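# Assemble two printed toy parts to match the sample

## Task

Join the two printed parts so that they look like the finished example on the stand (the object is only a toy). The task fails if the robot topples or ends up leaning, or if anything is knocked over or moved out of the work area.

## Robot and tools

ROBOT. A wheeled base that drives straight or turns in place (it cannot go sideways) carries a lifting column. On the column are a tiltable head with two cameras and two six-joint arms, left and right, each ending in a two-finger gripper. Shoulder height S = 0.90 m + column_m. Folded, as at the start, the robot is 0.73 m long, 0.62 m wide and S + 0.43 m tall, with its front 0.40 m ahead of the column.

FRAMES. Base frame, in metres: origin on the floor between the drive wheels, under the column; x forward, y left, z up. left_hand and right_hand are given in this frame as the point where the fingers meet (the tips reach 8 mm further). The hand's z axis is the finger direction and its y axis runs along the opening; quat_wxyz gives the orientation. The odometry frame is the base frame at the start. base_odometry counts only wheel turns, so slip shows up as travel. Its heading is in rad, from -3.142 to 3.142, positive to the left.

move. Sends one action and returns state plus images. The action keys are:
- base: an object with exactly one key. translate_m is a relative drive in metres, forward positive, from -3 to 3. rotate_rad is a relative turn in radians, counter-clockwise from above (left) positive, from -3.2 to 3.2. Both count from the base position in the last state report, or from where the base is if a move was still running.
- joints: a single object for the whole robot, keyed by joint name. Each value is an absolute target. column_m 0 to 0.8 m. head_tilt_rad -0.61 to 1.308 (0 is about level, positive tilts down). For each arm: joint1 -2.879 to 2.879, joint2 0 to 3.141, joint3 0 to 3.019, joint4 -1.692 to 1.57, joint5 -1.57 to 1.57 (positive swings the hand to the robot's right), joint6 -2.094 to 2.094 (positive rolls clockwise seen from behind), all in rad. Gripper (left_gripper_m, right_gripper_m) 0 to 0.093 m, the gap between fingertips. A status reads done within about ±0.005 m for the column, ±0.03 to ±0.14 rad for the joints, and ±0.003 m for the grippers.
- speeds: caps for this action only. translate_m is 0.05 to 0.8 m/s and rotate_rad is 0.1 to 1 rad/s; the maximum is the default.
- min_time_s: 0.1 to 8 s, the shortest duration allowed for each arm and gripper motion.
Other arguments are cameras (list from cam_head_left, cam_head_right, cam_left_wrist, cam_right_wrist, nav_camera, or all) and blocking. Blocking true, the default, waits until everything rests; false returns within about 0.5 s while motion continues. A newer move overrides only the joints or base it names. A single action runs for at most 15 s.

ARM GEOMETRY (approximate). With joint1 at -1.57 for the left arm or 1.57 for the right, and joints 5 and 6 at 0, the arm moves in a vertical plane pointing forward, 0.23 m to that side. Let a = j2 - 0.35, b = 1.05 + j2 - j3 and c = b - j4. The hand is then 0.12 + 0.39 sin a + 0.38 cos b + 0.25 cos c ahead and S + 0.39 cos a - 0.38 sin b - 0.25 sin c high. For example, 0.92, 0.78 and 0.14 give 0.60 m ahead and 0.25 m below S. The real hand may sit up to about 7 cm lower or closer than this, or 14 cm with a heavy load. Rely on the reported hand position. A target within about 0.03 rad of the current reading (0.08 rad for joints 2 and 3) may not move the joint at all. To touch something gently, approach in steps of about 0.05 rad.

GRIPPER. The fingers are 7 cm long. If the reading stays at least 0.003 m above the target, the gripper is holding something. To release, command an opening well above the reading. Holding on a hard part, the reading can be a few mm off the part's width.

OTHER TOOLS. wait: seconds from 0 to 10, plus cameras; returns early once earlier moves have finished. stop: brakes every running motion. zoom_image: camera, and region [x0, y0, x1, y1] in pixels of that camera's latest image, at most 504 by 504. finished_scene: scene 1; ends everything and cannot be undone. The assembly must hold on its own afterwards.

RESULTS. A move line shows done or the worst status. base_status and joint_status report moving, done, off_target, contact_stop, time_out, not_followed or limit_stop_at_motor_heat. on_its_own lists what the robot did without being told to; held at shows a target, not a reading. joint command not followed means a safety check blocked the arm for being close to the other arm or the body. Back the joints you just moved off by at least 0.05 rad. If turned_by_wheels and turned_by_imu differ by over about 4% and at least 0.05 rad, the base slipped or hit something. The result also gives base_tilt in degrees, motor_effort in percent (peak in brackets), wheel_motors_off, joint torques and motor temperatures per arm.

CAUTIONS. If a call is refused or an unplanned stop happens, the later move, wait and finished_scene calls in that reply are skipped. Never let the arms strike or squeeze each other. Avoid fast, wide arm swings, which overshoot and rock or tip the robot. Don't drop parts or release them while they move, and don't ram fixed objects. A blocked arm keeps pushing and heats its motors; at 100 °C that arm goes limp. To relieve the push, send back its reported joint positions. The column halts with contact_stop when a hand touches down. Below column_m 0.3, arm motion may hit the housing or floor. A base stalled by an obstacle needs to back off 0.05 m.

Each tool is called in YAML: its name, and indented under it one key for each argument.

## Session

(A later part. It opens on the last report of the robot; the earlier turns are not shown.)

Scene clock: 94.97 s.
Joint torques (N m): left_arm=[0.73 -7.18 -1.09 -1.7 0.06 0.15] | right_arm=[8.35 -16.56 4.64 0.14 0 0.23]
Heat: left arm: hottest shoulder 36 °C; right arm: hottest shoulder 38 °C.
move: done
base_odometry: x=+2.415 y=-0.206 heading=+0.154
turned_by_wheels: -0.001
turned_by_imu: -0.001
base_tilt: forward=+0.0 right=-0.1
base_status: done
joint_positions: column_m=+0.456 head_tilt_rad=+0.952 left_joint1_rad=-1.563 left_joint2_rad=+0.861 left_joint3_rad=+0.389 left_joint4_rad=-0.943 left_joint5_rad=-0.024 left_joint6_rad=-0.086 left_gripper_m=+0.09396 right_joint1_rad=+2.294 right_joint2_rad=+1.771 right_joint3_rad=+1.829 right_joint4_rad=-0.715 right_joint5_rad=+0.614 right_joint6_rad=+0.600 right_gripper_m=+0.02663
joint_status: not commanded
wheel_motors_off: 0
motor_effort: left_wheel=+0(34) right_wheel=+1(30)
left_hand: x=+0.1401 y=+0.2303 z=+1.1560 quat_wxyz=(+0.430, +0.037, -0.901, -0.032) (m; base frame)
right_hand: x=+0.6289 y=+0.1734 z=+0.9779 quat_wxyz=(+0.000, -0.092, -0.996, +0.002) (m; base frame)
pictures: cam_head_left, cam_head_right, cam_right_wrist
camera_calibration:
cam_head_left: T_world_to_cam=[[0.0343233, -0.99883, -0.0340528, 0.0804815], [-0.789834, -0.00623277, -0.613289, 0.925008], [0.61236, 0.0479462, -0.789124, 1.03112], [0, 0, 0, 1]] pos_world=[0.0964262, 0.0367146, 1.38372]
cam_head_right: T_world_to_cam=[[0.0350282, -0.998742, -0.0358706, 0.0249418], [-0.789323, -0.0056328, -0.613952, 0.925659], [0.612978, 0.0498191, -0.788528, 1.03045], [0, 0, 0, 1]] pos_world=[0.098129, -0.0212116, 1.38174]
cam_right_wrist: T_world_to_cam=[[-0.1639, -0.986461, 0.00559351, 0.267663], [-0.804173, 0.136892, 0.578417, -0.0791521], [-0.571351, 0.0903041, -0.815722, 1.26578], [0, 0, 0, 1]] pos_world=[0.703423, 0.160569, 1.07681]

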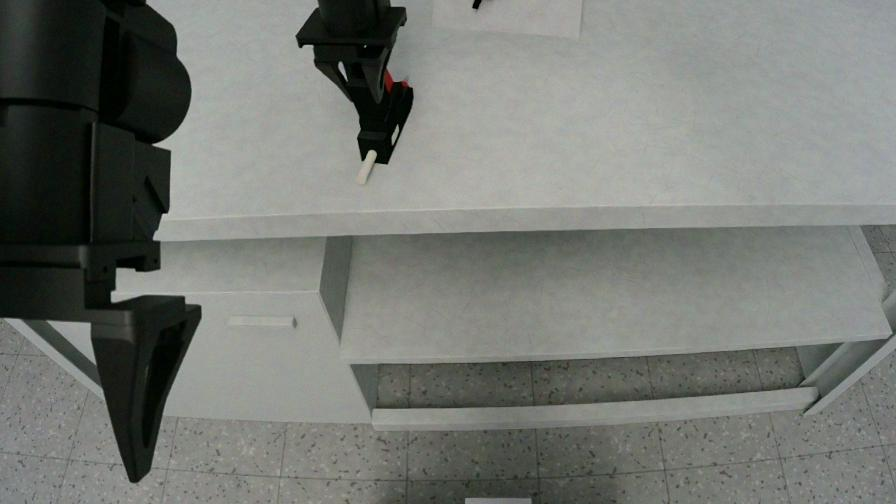

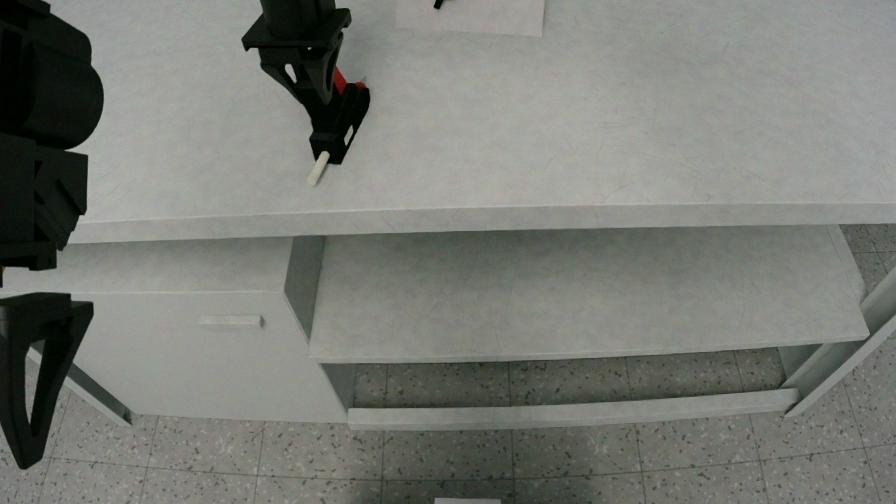

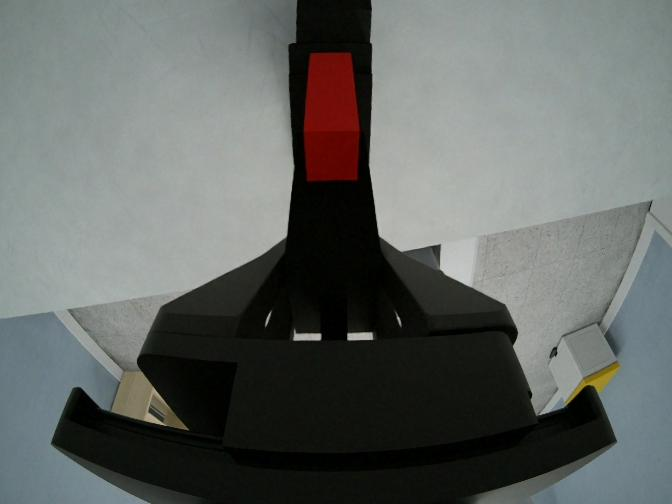

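move:
  joints: {"right_gripper_m":0.06}
  min_time_s: 3
  cameras: ["cam_head_left","cam_right_wrist"]

move:
  joints: {"column_m":0.65}
  cameras: ["cam_head_left","cam_head_right","cam_right_wrist"]

zoom_image:
  camera: "cam_head_left"
  region: [320, 100, 470, 250]

zoom_image:
  camera: "cam_right_wrist"
  region: [230, 0, 430, 200]

Scene clock: 98.70 s.
Joint torques (N m): left_arm=[0.38 -6.89 -1.02 -1.84 0.09 0.14] | right_arm=[8.76 -16.73 4.6 -0.03 0.02 0.27]
Heat: left arm: hottest shoulder 36 °C; right arm: hottest shoulder 39 °C.
move: done
base_odometry: x=+2.415 y=-0.206 heading=+0.154
turned_by_wheels: +0.000
turned_by_imu: +0.000
base_tilt: forward=+0.1 right=+0.0
base_status: not commanded
joint_positions: column_m=+0.456 head_tilt_rad=+0.952 left_joint1_rad=-1.563 left_joint2_rad=+0.861 left_joint3_rad=+0.389 left_joint4_rad=-0.943 left_joint5_rad=-0.024 left_joint6_rad=-0.086 left_gripper_m=+0.09396 right_joint1_rad=+2.294 right_joint2_rad=+1.771 right_joint3_rad=+1.829 right_joint4_rad=-0.715 right_joint5_rad=+0.614 right_joint6_rad=+0.600 right_gripper_m=+0.05996
joint_status: all done
wheel_motors_off: 0
motor_effort: left_wheel=+0(1) right_wheel=+0(1)
left_hand: x=+0.1401 y=+0.2303 z=+1.1560 quat_wxyz=(+0.430, +0.037, -0.901, -0.032) (m; base frame)
right_hand: x=+0.6289 y=+0.1734 z=+0.9779 quat_wxyz=(+0.000, -0.092, -0.996, +0.002) (m; base frame)
pictures: cam_head_left, cam_right_wrist
camera_calibration:
cam_head_left: T_world_to_cam=[[0.0343233, -0.99883, -0.0340528, 0.0804815], [-0.789834, -0.00623277, -0.613289, 0.925008], [0.61236, 0.0479462, -0.789124, 1.03112], [0, 0, 0, 1]] pos_world=[0.0964262, 0.0367146, 1.38372]
cam_right_wrist: T_world_to_cam=[[-0.1639, -0.986461, 0.00559351, 0.267663], [-0.804173, 0.136892, 0.578417, -0.0791521], [-0.571351, 0.0903041, -0.815722, 1.26578], [0, 0, 0, 1]] pos_world=[0.703423, 0.160569, 1.07681]

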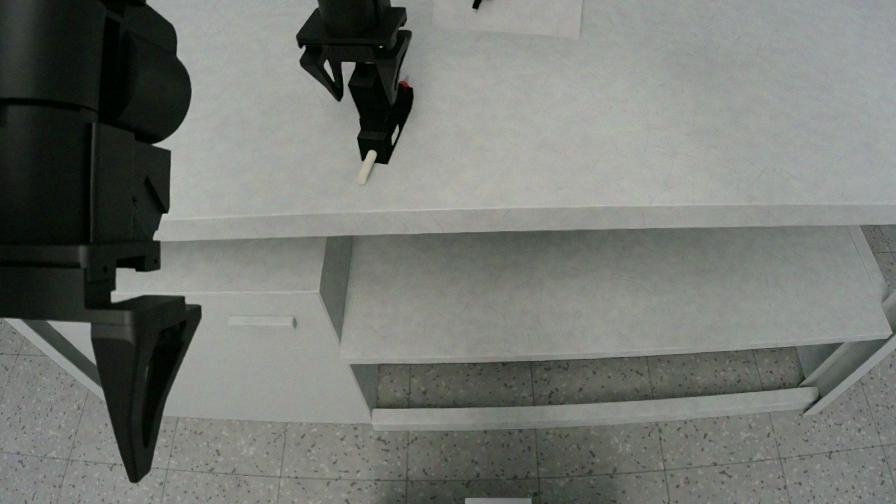

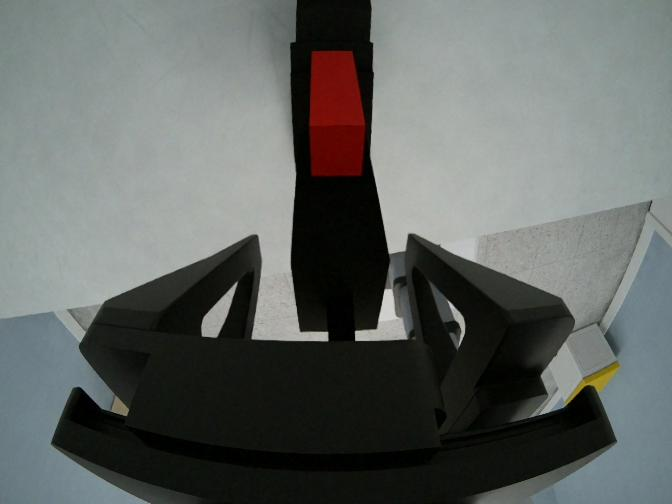

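Scene clock: 101.83 s.
Joint torques (N m): left_arm=[0.79 -6.83 -1.16 -1.8 0.07 0.15] | right_arm=[9.23 -16.21 4.6 0.25 0.02 0.22]
Heat: left arm: hottest shoulder 36 °C; right arm: hottest shoulder 39 °C.
move: done
base_odometry: x=+2.415 y=-0.206 heading=+0.154
turned_by_wheels: +0.000
turned_by_imu: +0.000
base_tilt: forward=-0.1 right=+0.0
base_status: not commanded
joint_positions: column_m=+0.650 head_tilt_rad=+0.952 left_joint1_rad=-1.563 left_joint2_rad=+0.861 left_joint3_rad=+0.389 left_joint4_rad=-0.943 left_joint5_rad=-0.024 left_joint6_rad=-0.086 left_gripper_m=+0.09396 right_joint1_rad=+2.294 right_joint2_rad=+1.772 right_joint3_rad=+1.829 right_joint4_rad=-0.715 right_joint5_rad=+0.614 right_joint6_rad=+0.600 right_gripper_m=+0.05996
joint_status: all done
wheel_motors_off: 0
motor_effort: left_wheel=-2(2) right_wheel=+1(2)
left_hand: x=+0.1401 y=+0.2303 z=+1.3500 quat_wxyz=(+0.430, +0.037, -0.901, -0.032) (m; base frame)
right_hand: x=+0.6287 y=+0.1735 z=+1.1717 quat_wxyz=(+0.000, -0.091, -0.996, +0.002) (m; base frame)
pictures: cam_head_left, cam_head_right, cam_right_wrist
camera_calibration:
cam_head_left: T_world_to_cam=[[0.0343233, -0.99883, -0.0340528, 0.0870843], [-0.789834, -0.00623277, -0.613289, 1.04393], [0.61236, 0.0479462, -0.789124, 1.18413], [0, 0, 0, 1]] pos_world=[0.0964262, 0.0367146, 1.57762]
cam_head_right: T_world_to_cam=[[0.0350282, -0.998742, -0.0358706, 0.0318971], [-0.789323, -0.0056328, -0.613952, 1.0447], [0.612978, 0.0498191, -0.788528, 1.18334], [0, 0, 0, 1]] pos_world=[0.098129, -0.0212116, 1.57564]
cam_right_wrist: T_world_to_cam=[[-0.1637, -0.986494, 0.00573231, 0.266349], [-0.804045, 0.136786, 0.57862, -0.191675], [-0.571589, 0.0901109, -0.815577, 1.42381], [0, 0, 0, 1]] pos_world=[0.703322, 0.160669, 1.27061]

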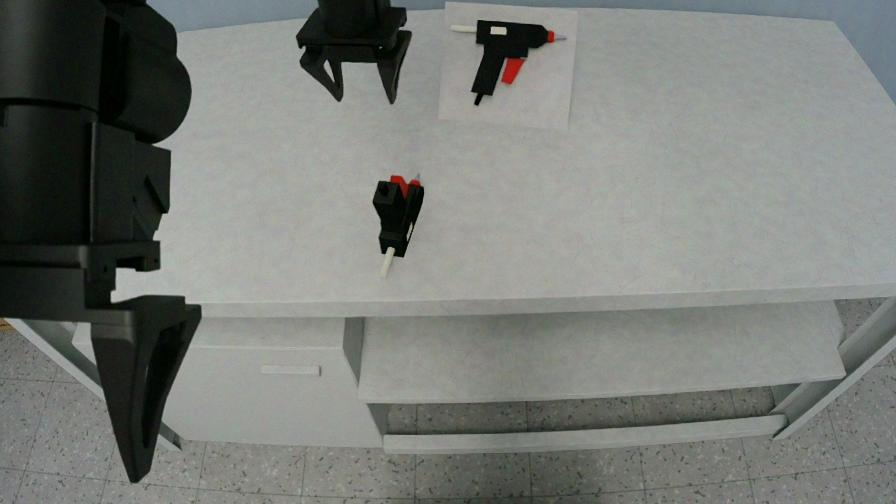

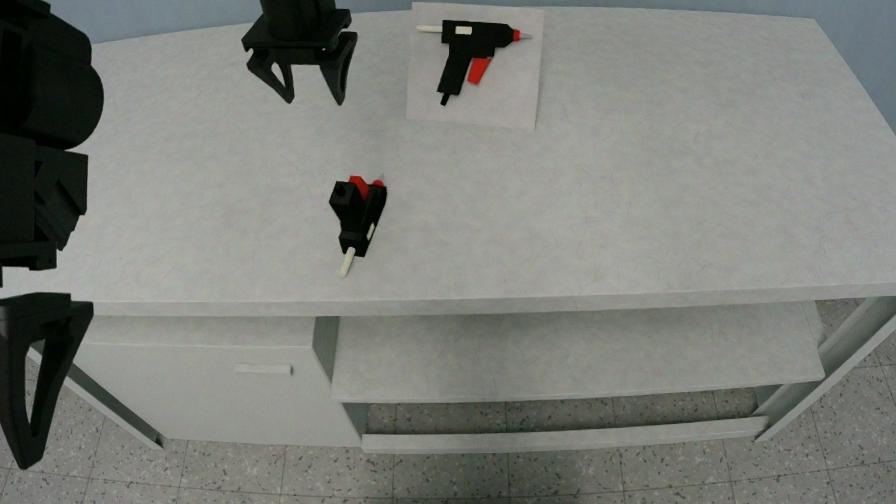

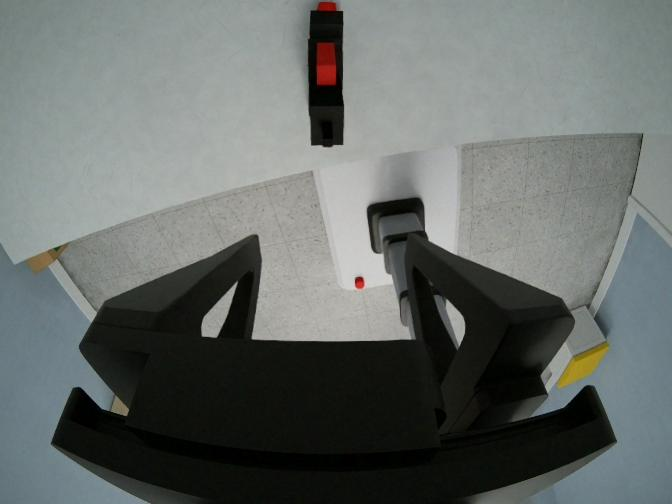

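Scaled by 3.360.

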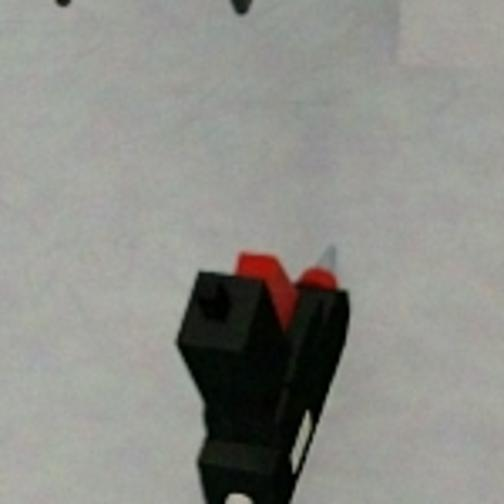

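Scaled by 2.520 from the camera's 672x504 image, which has a finer 960x720 frame.

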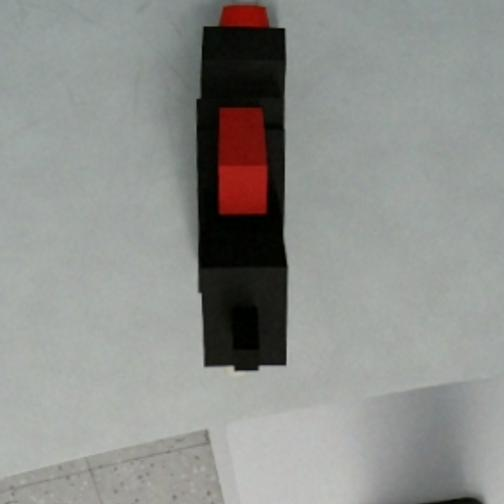

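finished_scene:

The scene is finished: the task was done.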